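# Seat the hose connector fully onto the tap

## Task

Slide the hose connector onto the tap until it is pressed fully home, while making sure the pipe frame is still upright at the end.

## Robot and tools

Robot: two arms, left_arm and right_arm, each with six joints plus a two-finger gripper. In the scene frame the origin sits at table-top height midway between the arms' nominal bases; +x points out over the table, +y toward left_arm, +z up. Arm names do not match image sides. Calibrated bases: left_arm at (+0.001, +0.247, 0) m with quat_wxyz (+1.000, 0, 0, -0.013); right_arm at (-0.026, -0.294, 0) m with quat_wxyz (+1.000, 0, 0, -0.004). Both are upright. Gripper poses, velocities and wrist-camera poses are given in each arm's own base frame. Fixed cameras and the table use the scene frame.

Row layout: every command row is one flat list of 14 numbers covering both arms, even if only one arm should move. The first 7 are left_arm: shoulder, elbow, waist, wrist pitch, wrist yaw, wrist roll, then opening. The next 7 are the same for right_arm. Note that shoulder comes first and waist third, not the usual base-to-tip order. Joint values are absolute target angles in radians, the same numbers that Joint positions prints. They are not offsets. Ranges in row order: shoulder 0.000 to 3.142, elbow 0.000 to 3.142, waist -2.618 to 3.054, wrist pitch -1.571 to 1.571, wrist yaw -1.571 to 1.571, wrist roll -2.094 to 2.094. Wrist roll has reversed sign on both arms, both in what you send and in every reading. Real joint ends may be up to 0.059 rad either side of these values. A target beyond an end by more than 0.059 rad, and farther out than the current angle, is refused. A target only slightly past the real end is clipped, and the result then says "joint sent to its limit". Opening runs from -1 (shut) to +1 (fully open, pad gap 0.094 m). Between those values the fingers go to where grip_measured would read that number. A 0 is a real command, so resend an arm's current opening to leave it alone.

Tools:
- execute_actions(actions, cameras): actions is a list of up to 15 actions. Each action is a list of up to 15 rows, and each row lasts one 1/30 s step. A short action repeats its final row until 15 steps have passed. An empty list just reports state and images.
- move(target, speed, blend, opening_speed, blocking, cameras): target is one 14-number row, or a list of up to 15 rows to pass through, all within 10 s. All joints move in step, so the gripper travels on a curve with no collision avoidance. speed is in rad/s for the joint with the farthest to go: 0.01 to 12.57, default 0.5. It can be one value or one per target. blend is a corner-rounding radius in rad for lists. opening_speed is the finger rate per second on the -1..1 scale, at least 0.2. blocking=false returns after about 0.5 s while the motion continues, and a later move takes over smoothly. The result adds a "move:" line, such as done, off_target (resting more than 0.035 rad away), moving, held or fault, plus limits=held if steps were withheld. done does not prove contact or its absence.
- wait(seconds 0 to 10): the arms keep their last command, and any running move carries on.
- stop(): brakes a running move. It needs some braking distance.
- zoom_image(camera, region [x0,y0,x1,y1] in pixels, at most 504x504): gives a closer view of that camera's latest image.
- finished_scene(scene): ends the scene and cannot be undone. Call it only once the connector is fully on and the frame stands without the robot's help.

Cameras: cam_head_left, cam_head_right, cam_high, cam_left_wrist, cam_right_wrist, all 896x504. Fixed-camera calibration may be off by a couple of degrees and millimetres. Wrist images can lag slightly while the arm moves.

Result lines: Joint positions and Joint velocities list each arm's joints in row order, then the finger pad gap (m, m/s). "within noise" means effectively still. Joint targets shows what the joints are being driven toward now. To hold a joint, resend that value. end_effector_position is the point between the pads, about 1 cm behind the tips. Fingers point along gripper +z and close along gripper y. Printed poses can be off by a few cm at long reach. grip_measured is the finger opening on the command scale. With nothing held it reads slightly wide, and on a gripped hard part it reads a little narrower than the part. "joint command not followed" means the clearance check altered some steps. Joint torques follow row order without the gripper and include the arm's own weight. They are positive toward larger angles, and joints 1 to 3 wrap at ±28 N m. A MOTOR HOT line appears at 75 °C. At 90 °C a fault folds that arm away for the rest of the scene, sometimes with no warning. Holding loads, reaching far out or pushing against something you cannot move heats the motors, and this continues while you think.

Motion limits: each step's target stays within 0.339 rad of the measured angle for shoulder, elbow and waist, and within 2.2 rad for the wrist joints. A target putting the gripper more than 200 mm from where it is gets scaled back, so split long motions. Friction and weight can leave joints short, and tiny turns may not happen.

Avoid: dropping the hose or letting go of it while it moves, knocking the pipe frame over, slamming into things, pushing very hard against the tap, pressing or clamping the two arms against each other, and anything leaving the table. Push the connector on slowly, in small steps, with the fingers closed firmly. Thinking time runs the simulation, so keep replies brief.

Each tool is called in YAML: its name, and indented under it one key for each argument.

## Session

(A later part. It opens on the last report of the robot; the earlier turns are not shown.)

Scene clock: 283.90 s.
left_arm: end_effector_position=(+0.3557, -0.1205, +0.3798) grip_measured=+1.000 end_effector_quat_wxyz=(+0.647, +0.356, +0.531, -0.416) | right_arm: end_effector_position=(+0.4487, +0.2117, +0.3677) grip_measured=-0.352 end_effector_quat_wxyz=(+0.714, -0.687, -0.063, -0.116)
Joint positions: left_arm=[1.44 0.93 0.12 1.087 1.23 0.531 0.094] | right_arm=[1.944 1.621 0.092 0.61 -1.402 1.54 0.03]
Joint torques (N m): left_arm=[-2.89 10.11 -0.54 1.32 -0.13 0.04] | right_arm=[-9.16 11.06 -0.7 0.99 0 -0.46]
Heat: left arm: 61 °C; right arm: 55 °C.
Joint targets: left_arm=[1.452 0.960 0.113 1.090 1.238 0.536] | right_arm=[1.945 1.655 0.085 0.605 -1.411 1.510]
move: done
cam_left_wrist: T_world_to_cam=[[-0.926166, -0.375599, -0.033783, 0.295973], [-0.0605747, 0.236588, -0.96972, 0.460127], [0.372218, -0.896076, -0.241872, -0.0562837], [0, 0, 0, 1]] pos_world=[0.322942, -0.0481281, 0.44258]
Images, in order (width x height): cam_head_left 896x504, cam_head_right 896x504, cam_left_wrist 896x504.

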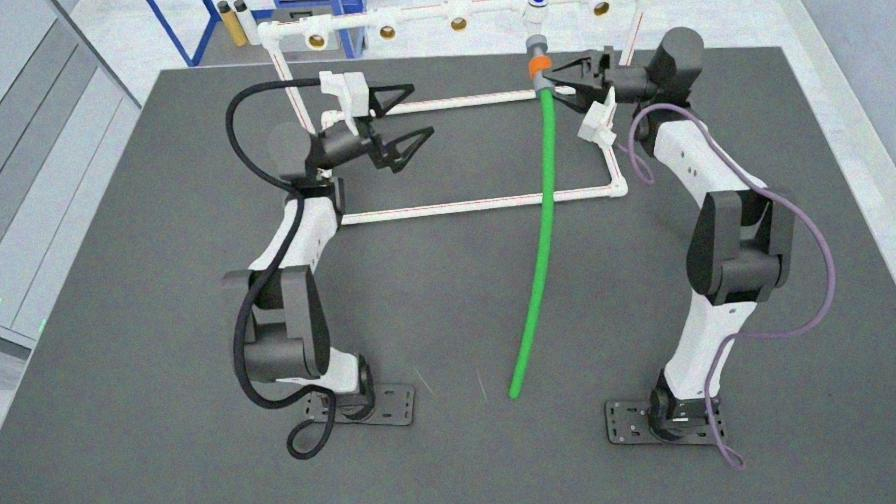

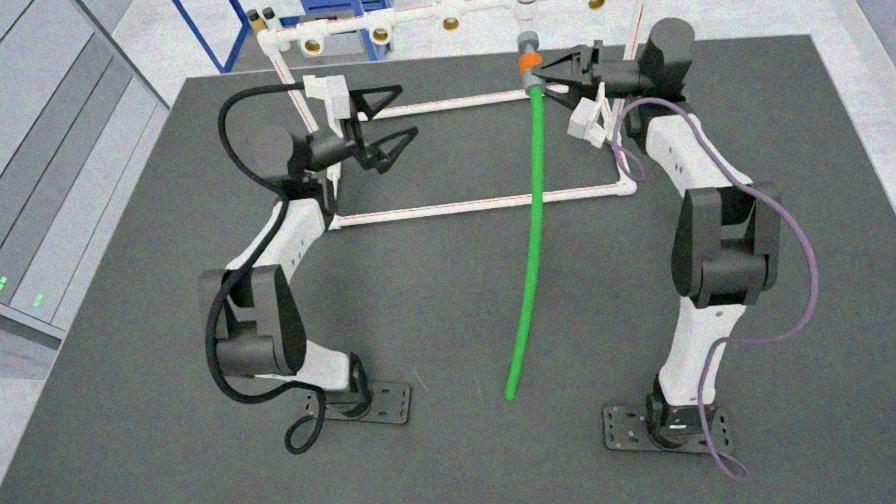

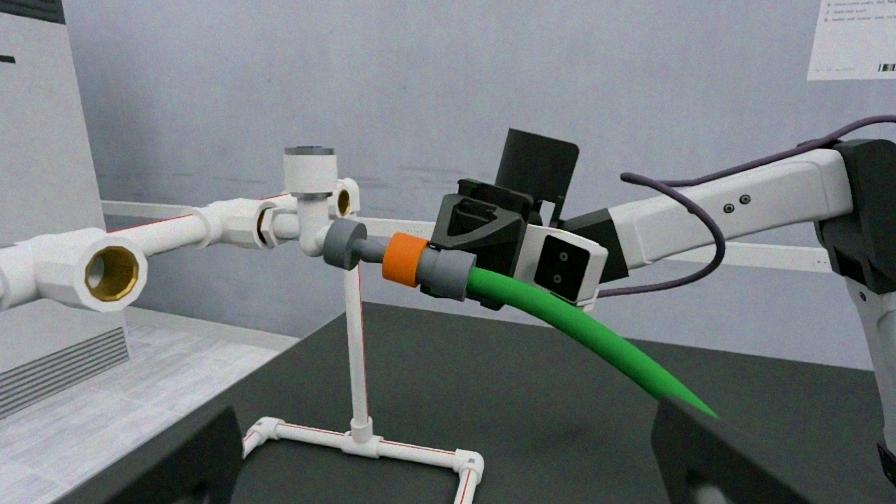

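move:
  target: [1.452,0.96,0.113,1.09,1.238,0.536,1,1.976,1.706,0.086,0.583,-1.409,1.510,-0.5]
  speed: 0.1
  cameras: ["cam_left_wrist","cam_head_left","cam_high"]

zoom_image:
  camera: "cam_left_wrist"
  region: [310, 200, 510, 320]

zoom_image:
  camera: "cam_head_left"
  region: [490, 10, 610, 120]

Scene clock: 287.83 s.
left_arm: end_effector_position=(+0.3557, -0.1205, +0.3798) grip_measured=+1.000 end_effector_quat_wxyz=(+0.647, +0.356, +0.531, -0.416) | right_arm: end_effector_position=(+0.4565, +0.2125, +0.3699) grip_measured=-0.352 end_effector_quat_wxyz=(+0.714, -0.687, -0.063, -0.116)
Joint positions: left_arm=[1.44 0.93 0.12 1.087 1.23 0.531 0.094] | right_arm=[1.974 1.673 0.092 0.589 -1.402 1.54 0.03]
Joint torques (N m): left_arm=[-2.96 10.14 -0.57 1.34 -0.13 0.02] | right_arm=[-9.39 10.95 -0.62 0.99 0.03 -0.46]
Heat: left arm: 61 °C; right arm: 55 °C.
Joint targets: left_arm=[1.452 0.960 0.113 1.090 1.238 0.536] | right_arm=[1.976 1.706 0.086 0.583 -1.409 1.510]
move: done
cam_left_wrist: T_world_to_cam=[[-0.926166, -0.375599, -0.033783, 0.295973], [-0.0605747, 0.236588, -0.96972, 0.460127], [0.372218, -0.896076, -0.241872, -0.0562837], [0, 0, 0, 1]] pos_world=[0.322942, -0.0481281, 0.44258]
Images, in order (width x height): cam_head_left 896x504, cam_high 896x504, cam_left_wrist 896x504.

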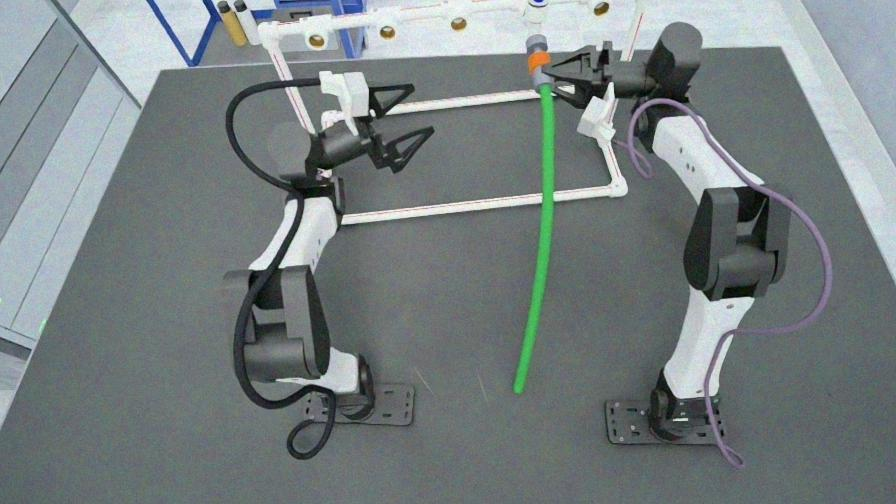

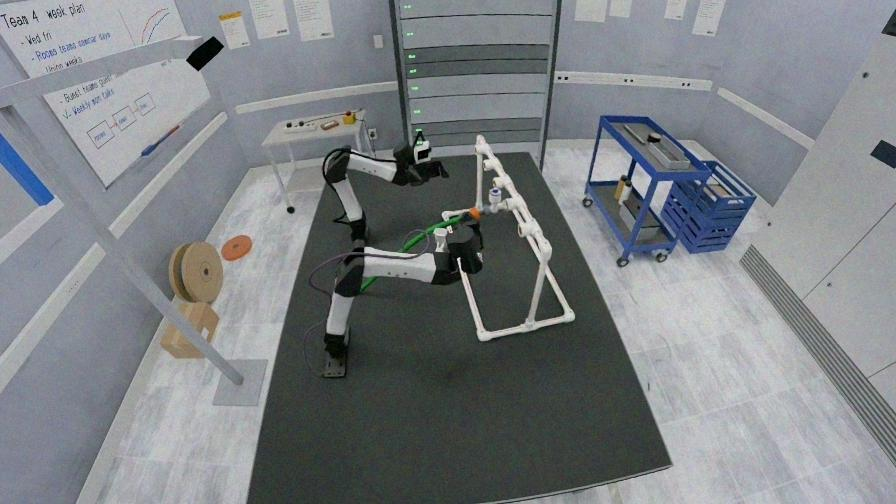

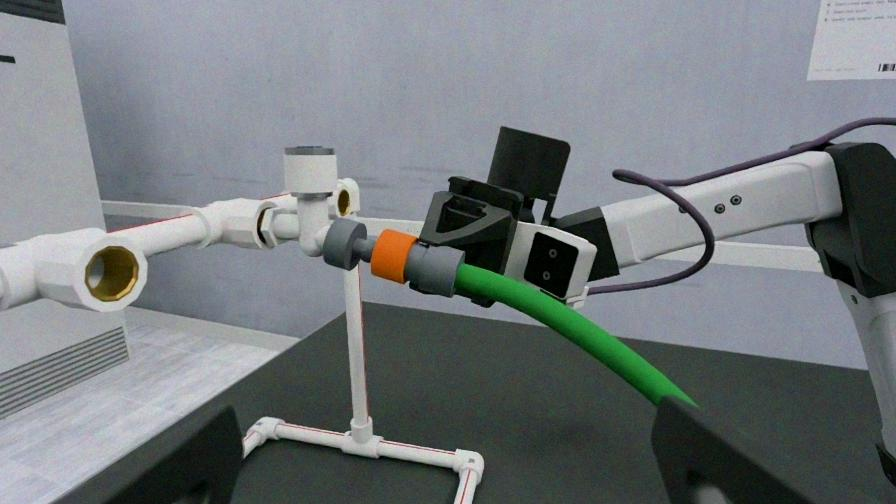

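Scaled by 2.520 (camera's finer frame: 1280x720).

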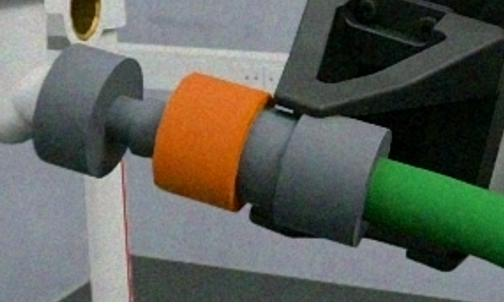

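Scaled by 4.200 (camera's finer frame: 1280x720).

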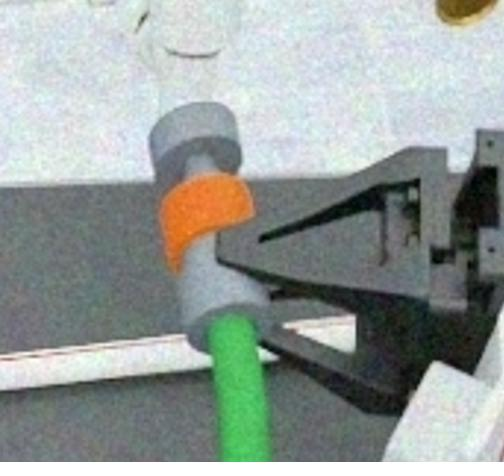

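move:
  target: [1.452,0.96,0.113,1.09,1.238,0.536,1,2.003,1.750,0.086,0.565,-1.409,1.510,-0.5]
  speed: 0.1
  cameras: ["cam_left_wrist","cam_head_left","cam_high"]

zoom_image:
  camera: "cam_left_wrist"
  region: [310, 200, 510, 320]

zoom_image:
  camera: "cam_head_left"
  region: [490, 10, 610, 120]

Scene clock: 290.70 s.
left_arm: end_effector_position=(+0.3557, -0.1205, +0.3798) grip_measured=+1.000 end_effector_quat_wxyz=(+0.647, +0.356, +0.531, -0.416) | right_arm: end_effector_position=(+0.4635, +0.2131, +0.3704) grip_measured=-0.352 end_effector_quat_wxyz=(+0.714, -0.688, -0.061, -0.115)
Joint positions: left_arm=[1.44 0.93 0.12 1.087 1.23 0.531 0.094] | right_arm=[2.002 1.715 0.092 0.569 -1.402 1.54 0.03]
Joint torques (N m): left_arm=[-3 10.09 -0.55 1.35 -0.15 0.03] | right_arm=[-9.65 11.04 -0.61 0.99 0.02 -0.47]
Heat: left arm: 61 °C; right arm: 56 °C.
Joint targets: left_arm=[1.452 0.960 0.113 1.090 1.238 0.536] | right_arm=[2.003 1.750 0.086 0.565 -1.409 1.510]
move: done
cam_left_wrist: T_world_to_cam=[[-0.926188, -0.375586, -0.0333191, 0.295777], [-0.0609779, 0.236398, -0.969741, 0.460257], [0.372098, -0.896131, -0.241852, -0.0562565], [0, 0, 0, 1]] pos_world=[0.322943, -0.0481278, 0.44258]
Images, in order (width x height): cam_head_left 896x504, cam_high 896x504, cam_left_wrist 896x504.

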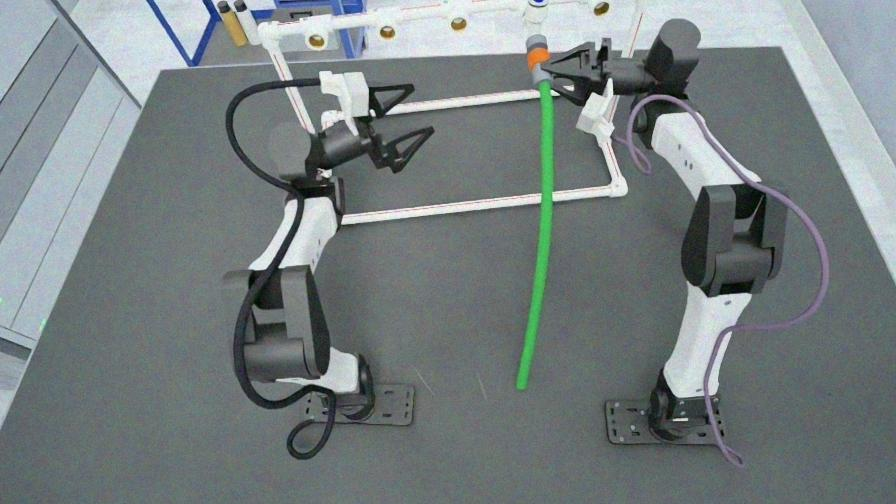

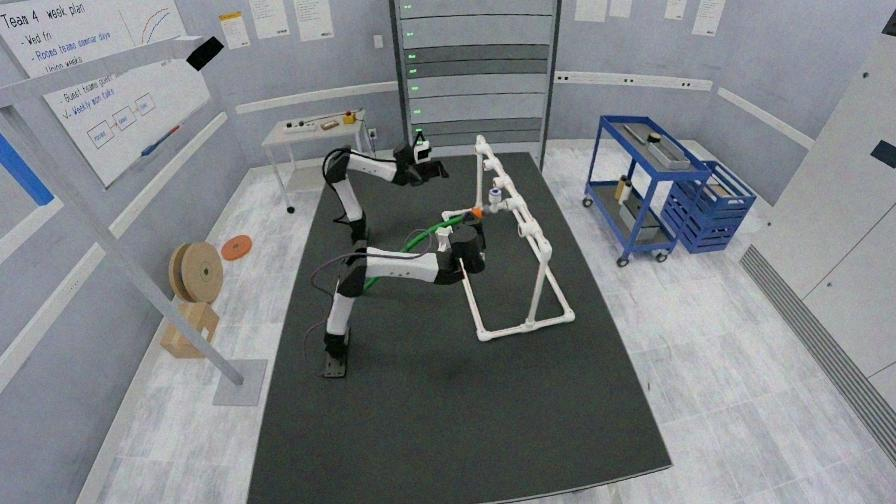

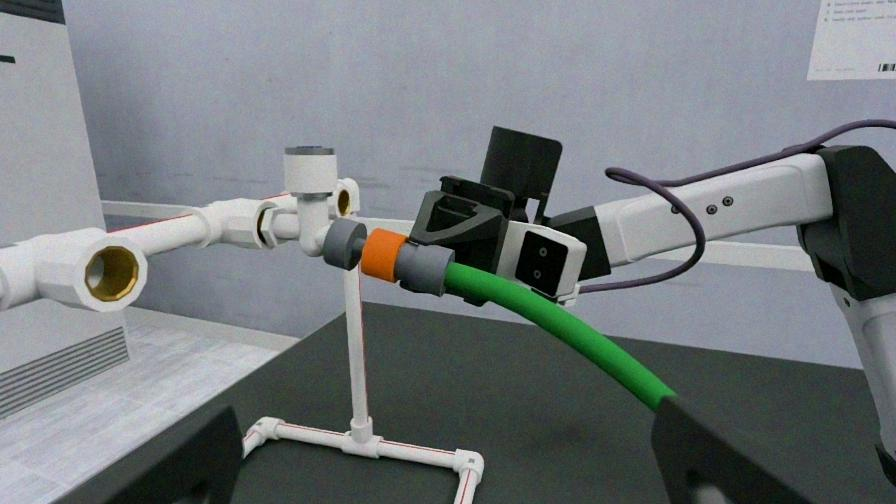

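Scaled by 2.520 (camera's finer frame: 1280x720).

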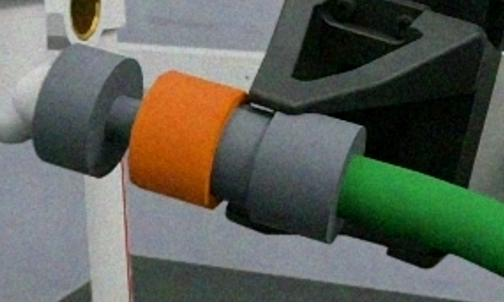

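Scaled by 4.200 (camera's finer frame: 1280x720).

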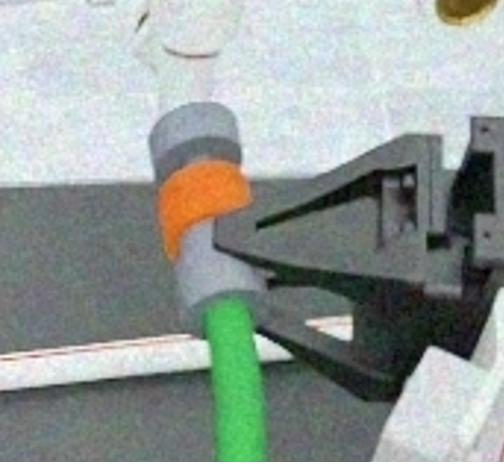

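move:
  target: [1.452,0.96,0.113,1.09,1.238,0.536,1,2.024,1.788,0.087,0.550,-1.409,1.510,-0.5]
  speed: 0.1
  cameras: ["cam_left_wrist","cam_head_left","cam_high"]

zoom_image:
  camera: "cam_left_wrist"
  region: [310, 200, 510, 320]

zoom_image:
  camera: "cam_head_left"
  region: [490, 10, 610, 120]

Scene clock: 320.17 s.
left_arm: end_effector_position=(+0.3557, -0.1205, +0.3798) grip_measured=+1.000 end_effector_quat_wxyz=(+0.647, +0.356, +0.531, -0.416) | right_arm: end_effector_position=(+0.4663, +0.2137, +0.3711) grip_measured=-0.352 end_effector_quat_wxyz=(+0.714, -0.689, -0.065, -0.109)
Joint positions: left_arm=[1.44 0.93 0.12 1.087 1.23 0.531 0.094] | right_arm=[2.022 1.751 0.092 0.552 -1.414 1.539 0.03]
Joint torques (N m): left_arm=[-2.96 10.13 -0.59 1.33 -0.13 0.02] | right_arm=[-9.7 11.43 -0.49 1.03 0.18 -0.46]
Heat: left arm: 62 °C; right arm: 60 °C.
Joint targets: left_arm=[1.452 0.960 0.113 1.090 1.238 0.536] | right_arm=[2.024 1.788 0.087 0.550 -1.409 1.510]
move: off_target (right_arm); right_arm: the elbow is farthest, 0.037 rad from its target
cam_left_wrist: T_world_to_cam=[[-0.926188, -0.375586, -0.0333191, 0.295777], [-0.0609779, 0.236398, -0.969741, 0.460257], [0.372098, -0.896131, -0.241852, -0.0562565], [0, 0, 0, 1]] pos_world=[0.322943, -0.0481278, 0.44258]
Images, in order (width x height): cam_head_left 896x504, cam_high 896x504, cam_left_wrist 896x504.

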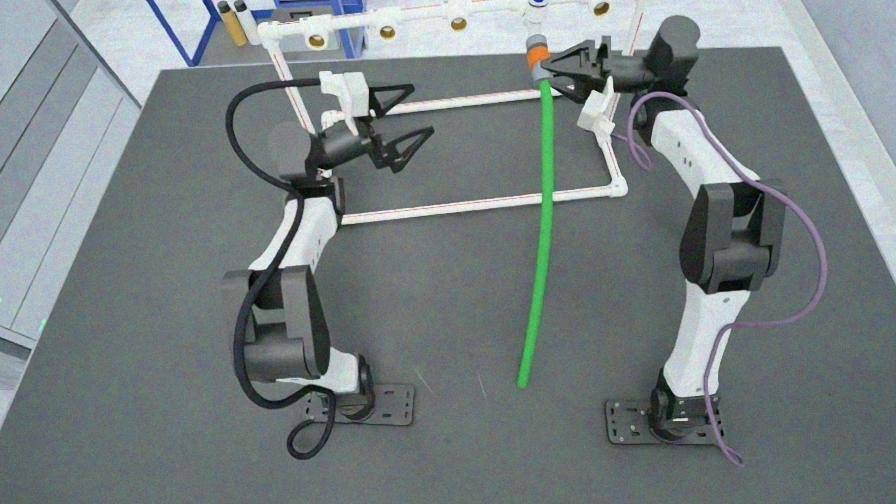

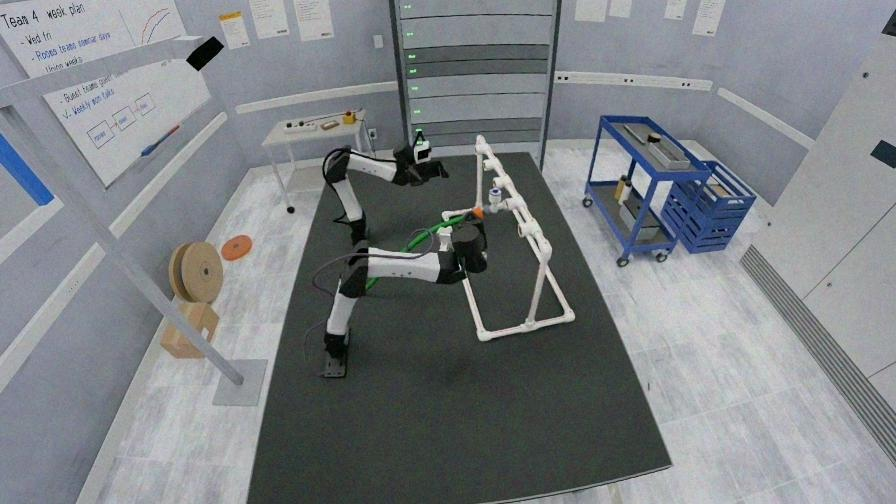

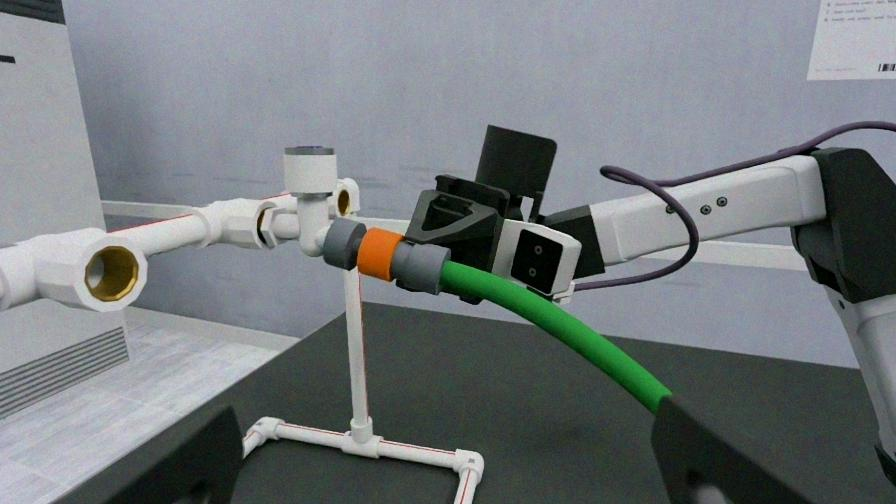

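Scaled by 2.520 (camera's finer frame: 1280x720).

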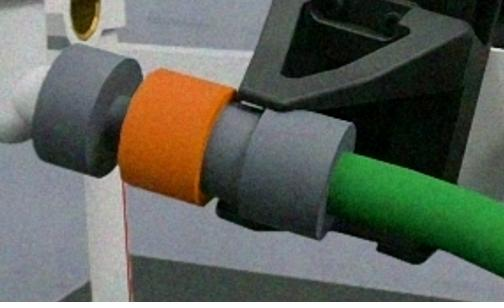

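Scaled by 4.200 (camera's finer frame: 1280x720).

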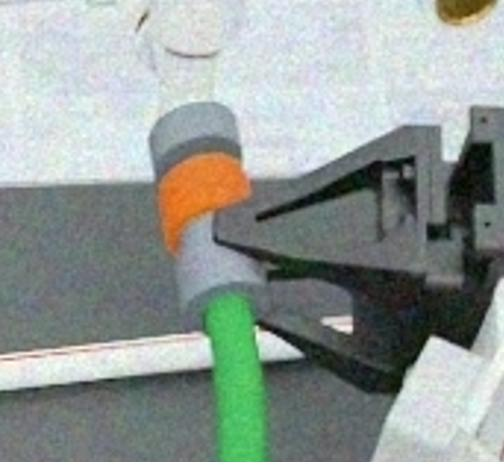

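move:
  target: [1.452,0.96,0.113,1.09,1.238,0.536,1,2.035,1.806,0.088,0.542,-1.375,1.510,-0.5]
  speed: 0.08
  cameras: ["cam_left_wrist","cam_head_left","cam_high"]

zoom_image:
  camera: "cam_left_wrist"
  region: [310, 200, 510, 320]

zoom_image:
  camera: "cam_head_left"
  region: [490, 10, 610, 120]

Scene clock: 326.13 s.
left_arm: end_effector_position=(+0.3557, -0.1205, +0.3798) grip_measured=+1.000 end_effector_quat_wxyz=(+0.647, +0.356, +0.531, -0.416) | right_arm: end_effector_position=(+0.4693, +0.2140, +0.3712) grip_measured=-0.352 end_effector_quat_wxyz=(+0.714, -0.689, -0.064, -0.109)
Joint positions: left_arm=[1.44 0.93 0.12 1.087 1.23 0.531 0.094] | right_arm=[2.033 1.768 0.092 0.544 -1.413 1.539 0.03]
Joint torques (N m): left_arm=[-2.99 10.14 -0.57 1.34 -0.13 0.02] | right_arm=[-9.78 11.44 -0.4 1.05 0.56 -0.46]
Heat: left arm: 62 °C; right arm: 59 °C.
Joint targets: left_arm=[1.452 0.960 0.113 1.090 1.238 0.536] | right_arm=[2.035 1.806 0.088 0.542 -1.375 1.510]
move: off_target (right_arm); right_arm: the elbow is farthest, 0.038 rad from its target
cam_left_wrist: T_world_to_cam=[[-0.926188, -0.375586, -0.0333191, 0.295777], [-0.0609779, 0.236398, -0.969741, 0.460257], [0.372098, -0.896131, -0.241852, -0.0562565], [0, 0, 0, 1]] pos_world=[0.322943, -0.0481278, 0.44258]
Images, in order (width x height): cam_head_left 896x504, cam_high 896x504, cam_left_wrist 896x504.

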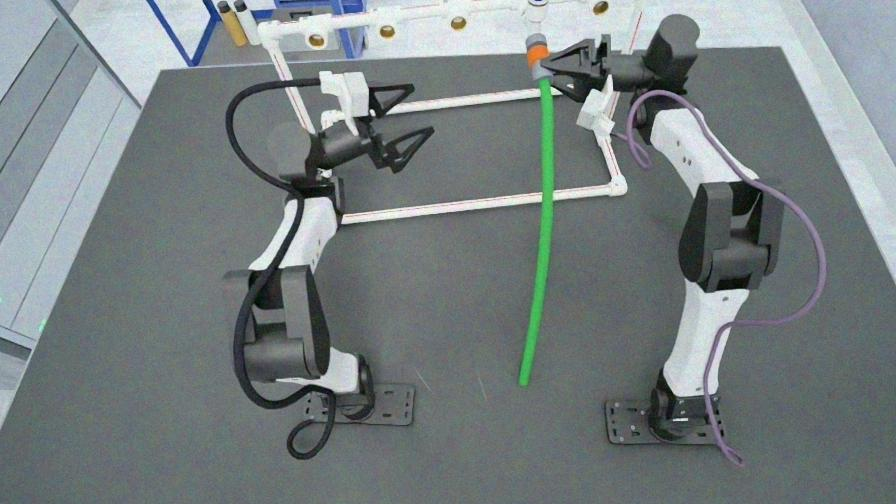

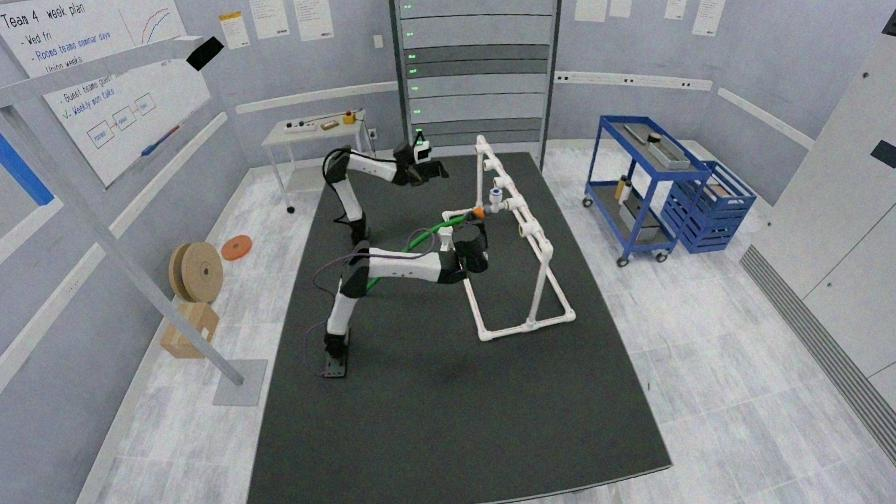

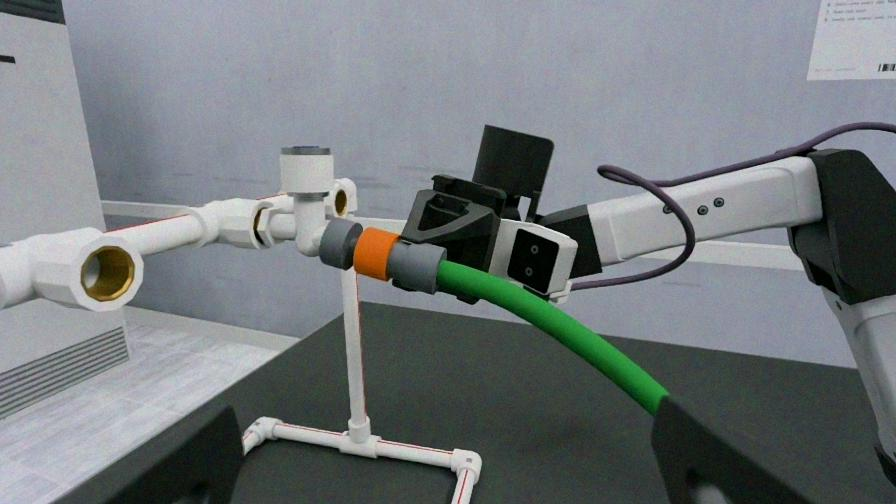

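Scaled by 2.520 (camera's finer frame: 1280x720).

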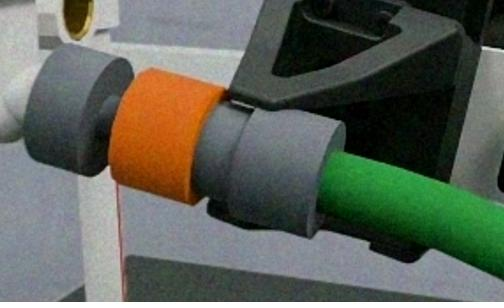

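Scaled by 4.200 (camera's finer frame: 1280x720).

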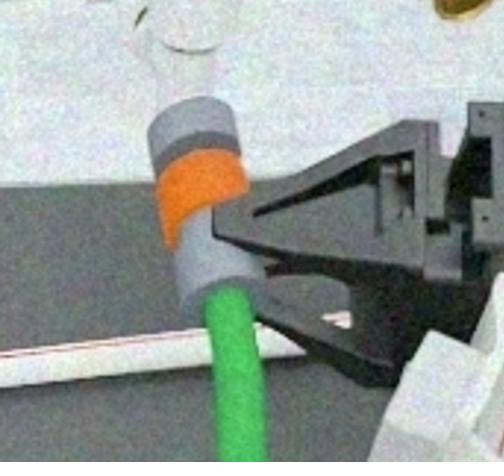

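move:
  target: [1.635,1.635,-0.298,0.035,0.50,0.0,0.4,2.033,1.800,0.088,0.544,-1.409,1.510,-0.5]
  speed: 0.4

Scene clock: 367.10 s.
left_arm: end_effector_position=(+0.4561, -0.2274, +0.4334) grip_measured=+0.401 end_effector_quat_wxyz=(+0.648, +0.273, +0.651, -0.287) | right_arm: end_effector_position=(+0.4691, +0.2140, +0.3711) grip_measured=-0.352 end_effector_quat_wxyz=(+0.714, -0.689, -0.064, -0.108)
Joint positions: left_arm=[1.62 1.602 -0.294 0.021 0.519 0.021 0.066] | right_arm=[2.033 1.768 0.092 0.543 -1.414 1.539 0.03]
Joint torques (N m): left_arm=[-4.55 11.07 -0.34 2.44 -0.11 -0.24] | right_arm=[-9.96 10.82 -0.42 1.05 0.17 -0.47]
Heat: left arm: 64 °C; right arm: 57 °C.
Joint targets: left_arm=[1.635 1.635 -0.298 0.035 0.500 0.000] | right_arm=[2.033 1.800 0.088 0.544 -1.409 1.510]
move: done
cam_left_wrist: T_world_to_cam=[[-0.7459, -0.665978, 0.0102994, 0.183188], [-0.280903, 0.300518, -0.911473, 0.633251], [0.603925, -0.682761, -0.411232, -0.160173], [0, 0, 0, 1]] pos_world=[0.411255, -0.177664, 0.509436]
cam_right_wrist: T_world_to_cam=[[-0.234019, -0.0462448, 0.971132, -0.24189], [0.862041, -0.471766, 0.185266, -0.330227], [0.449579, 0.88051, 0.150267, -0.368901], [0, 0, 0, 1]] pos_world=[0.393912, 0.157845, 0.35152]

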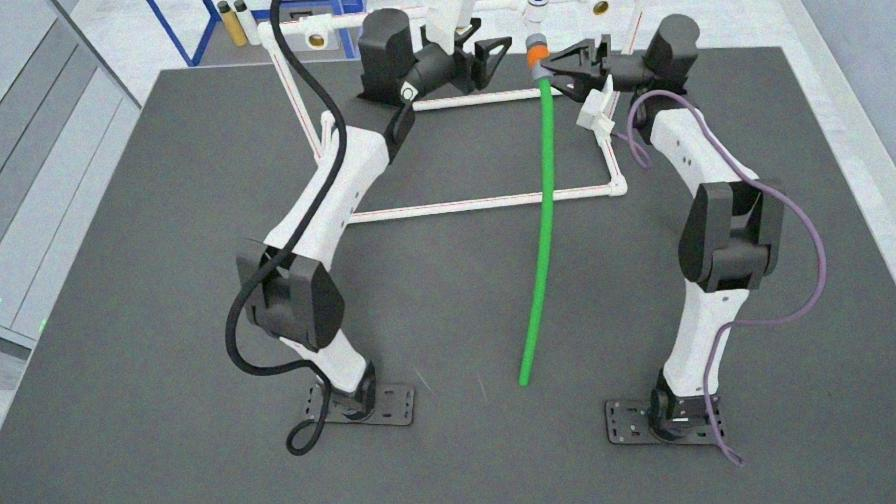

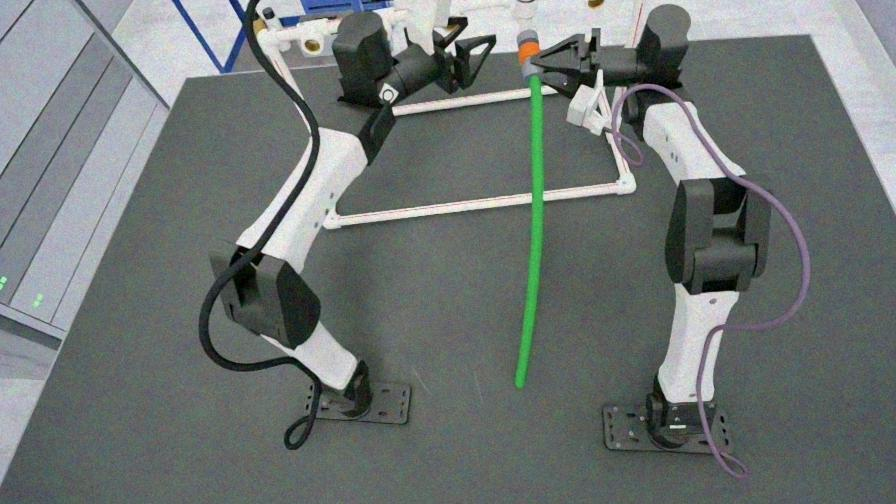

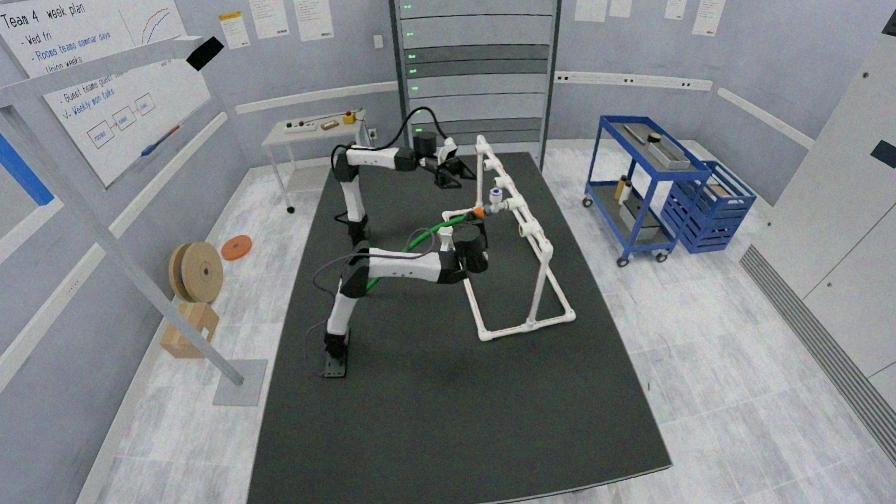

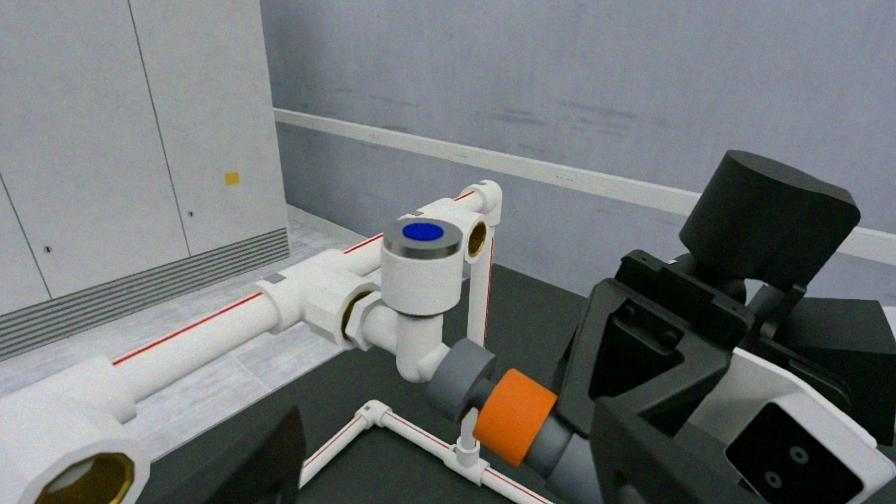

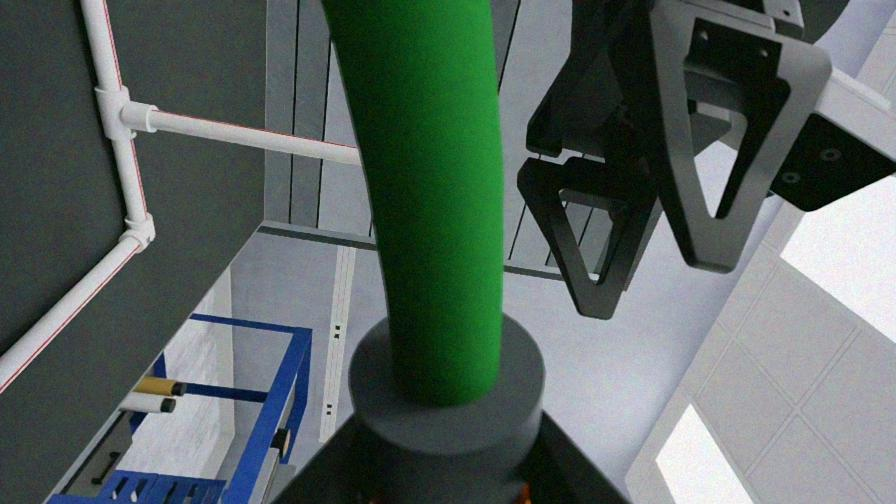

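move:
  target: [1.805,1.822,-0.349,-0.004,0.443,-0.02,0.4,2.033,1.800,0.088,0.544,-1.409,1.510,-0.5]
  speed: 0.25
  cameras: ["cam_left_wrist"]

Scene clock: 378.33 s.
left_arm: end_effector_position=(+0.4932, -0.2578, +0.4236) grip_measured=+0.401 end_effector_quat_wxyz=(+0.641, +0.276, +0.660, -0.278) | right_arm: end_effector_position=(+0.4691, +0.2140, +0.3711) grip_measured=-0.352 end_effector_quat_wxyz=(+0.714, -0.689, -0.064, -0.108)
Joint positions: left_arm=[1.793 1.786 -0.344 -0.019 0.462 0.001 0.066] | right_arm=[2.033 1.768 0.092 0.543 -1.414 1.539 0.03]
Joint torques (N m): left_arm=[-5.98 11.48 -0.51 2.46 -0.09 -0.25] | right_arm=[-9.96 10.8 -0.42 1.05 0.17 -0.46]
Heat: left arm: 64 °C; right arm: 57 °C.
Joint targets: left_arm=[1.805 1.822 -0.349 -0.004 0.443 -0.020] | right_arm=[2.033 1.800 0.088 0.544 -1.409 1.510]
move: off_target (left_arm); left_arm: the elbow is farthest, 0.036 rad from its target
cam_left_wrist: T_world_to_cam=[[-0.740559, -0.67198, 0.00387445, 0.189198], [-0.294781, 0.319672, -0.900508, 0.651037], [0.603885, -0.668021, -0.434823, -0.193643], [0, 0, 0, 1]] pos_world=[0.448964, -0.210339, 0.50133]

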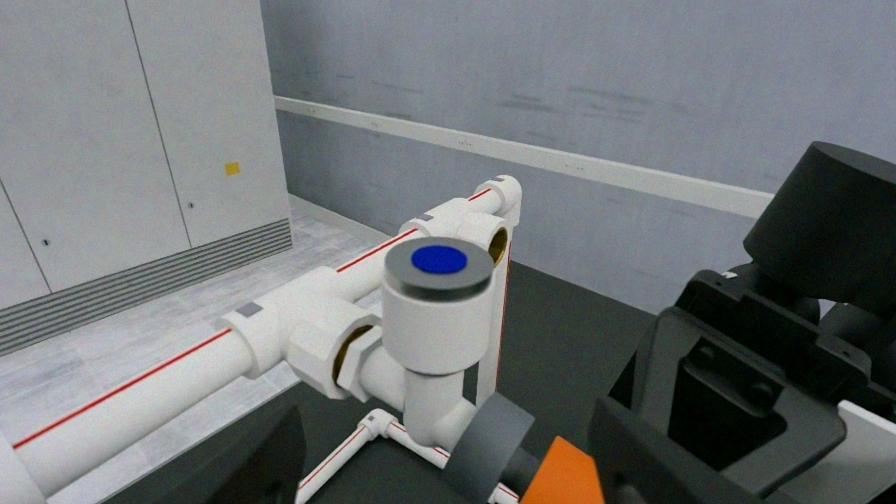

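move:
  target: [2.023,2.112,-0.398,-0.050,0.39,-0.02,0.4,2.033,1.800,0.088,0.544,-1.409,1.510,-0.5]
  speed: 0.2
  cameras: ["cam_left_wrist","cam_head_left","cam_head_right"]

Scene clock: 387.00 s.
left_arm: end_effector_position=(+0.5320, -0.2932, +0.4312) grip_measured=+0.401 end_effector_quat_wxyz=(+0.653, +0.275, +0.650, -0.275) | right_arm: end_effector_position=(+0.4691, +0.2140, +0.3711) grip_measured=-0.352 end_effector_quat_wxyz=(+0.714, -0.689, -0.064, -0.108)
Joint positions: left_arm=[2.008 2.079 -0.391 -0.066 0.408 0 0.066] | right_arm=[2.033 1.768 0.092 0.543 -1.414 1.539 0.03]
Joint torques (N m): left_arm=[-7.08 11.04 -0.55 2.47 -0.1 -0.24] | right_arm=[-9.96 10.82 -0.43 1.05 0.16 -0.47]
Heat: left arm: 67 °C; right arm: 57 °C.
Joint targets: left_arm=[2.023 2.112 -0.398 -0.050 0.390 -0.020] | right_arm=[2.033 1.800 0.088 0.544 -1.409 1.510]
move: done
cam_left_wrist: T_world_to_cam=[[-0.736352, -0.676503, -0.0113624, 0.197122], [-0.269564, 0.308731, -0.912151, 0.66899], [0.620582, -0.668601, -0.409696, -0.257316], [0, 0, 0, 1]] pos_world=[0.485172, -0.245226, 0.507039]
Images, in order (width x height): cam_head_left 896x504, cam_head_right 896x504, cam_left_wrist 896x504.

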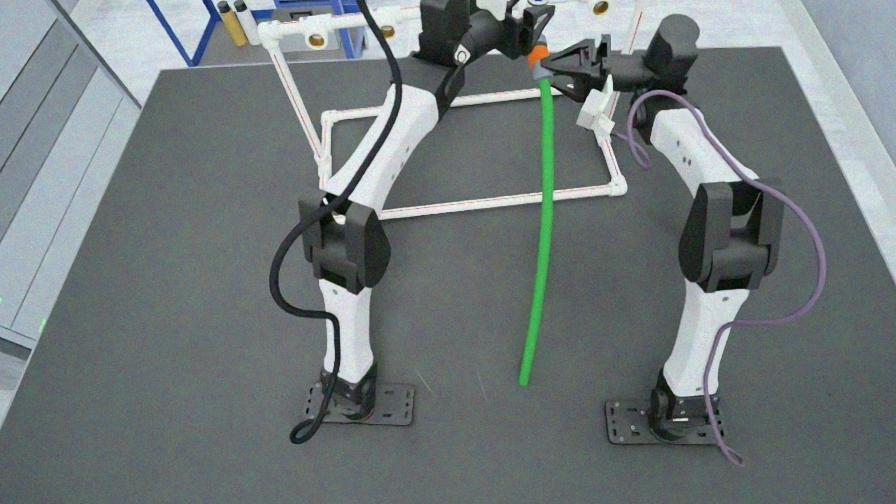

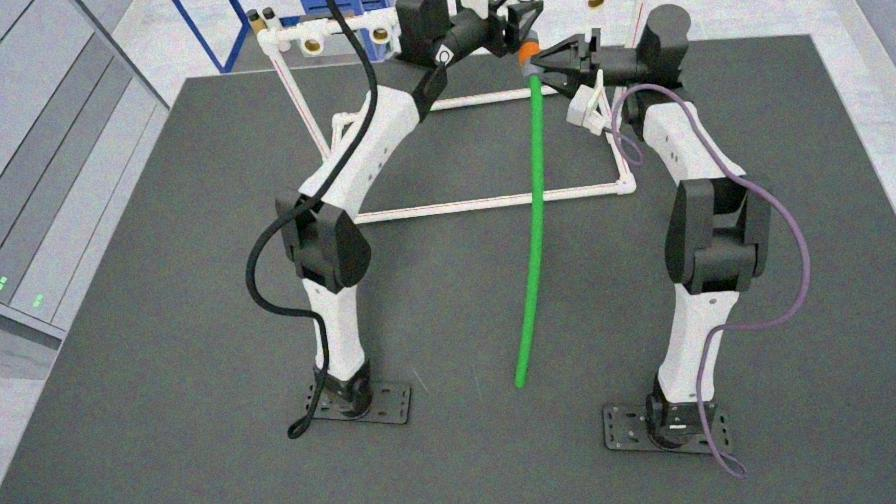

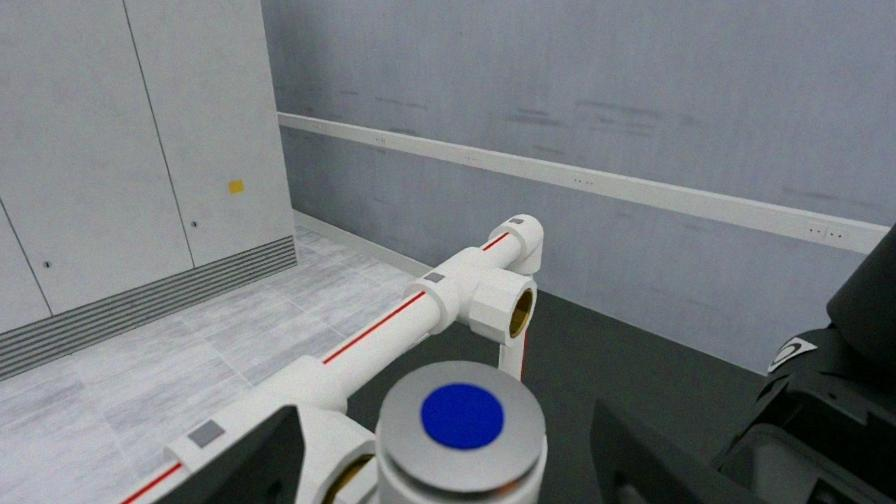

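move:
  target: [2.023,2.112,-0.406,-0.050,0.39,-0.02,0.4,2.033,1.800,0.088,0.544,-1.409,1.510,-0.5]
  speed: 0.2
  cameras: ["cam_left_wrist"]

Scene clock: 398.87 s.
left_arm: end_effector_position=(+0.5304, -0.2962, +0.4313) grip_measured=+0.401 end_effector_quat_wxyz=(+0.653, +0.277, +0.649, -0.277) | right_arm: end_effector_position=(+0.4691, +0.2140, +0.3711) grip_measured=-0.352 end_effector_quat_wxyz=(+0.714, -0.689, -0.064, -0.108)
Joint positions: left_arm=[2.008 2.079 -0.397 -0.066 0.407 0 0.066] | right_arm=[2.033 1.768 0.092 0.543 -1.414 1.539 0.03]
Joint torques (N m): left_arm=[-7.06 11.08 -0.8 2.46 -0.1 -0.24] | right_arm=[-9.96 10.8 -0.43 1.05 0.17 -0.45]
Heat: left arm: 67 °C; right arm: 57 °C.
Joint targets: left_arm=[2.023 2.112 -0.406 -0.050 0.390 -0.020] | right_arm=[2.033 1.800 0.088 0.544 -1.409 1.510]
move: done
cam_left_wrist: T_world_to_cam=[[-0.739706, -0.672834, -0.0113904, 0.19683], [-0.268019, 0.310099, -0.912143, 0.669125], [0.617252, -0.671665, -0.409715, -0.257352], [0, 0, 0, 1]] pos_world=[0.483786, -0.247916, 0.507139]

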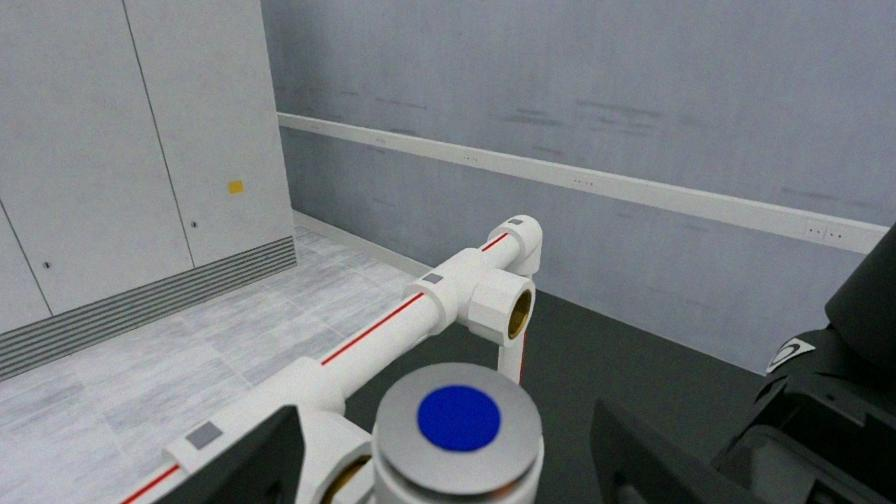

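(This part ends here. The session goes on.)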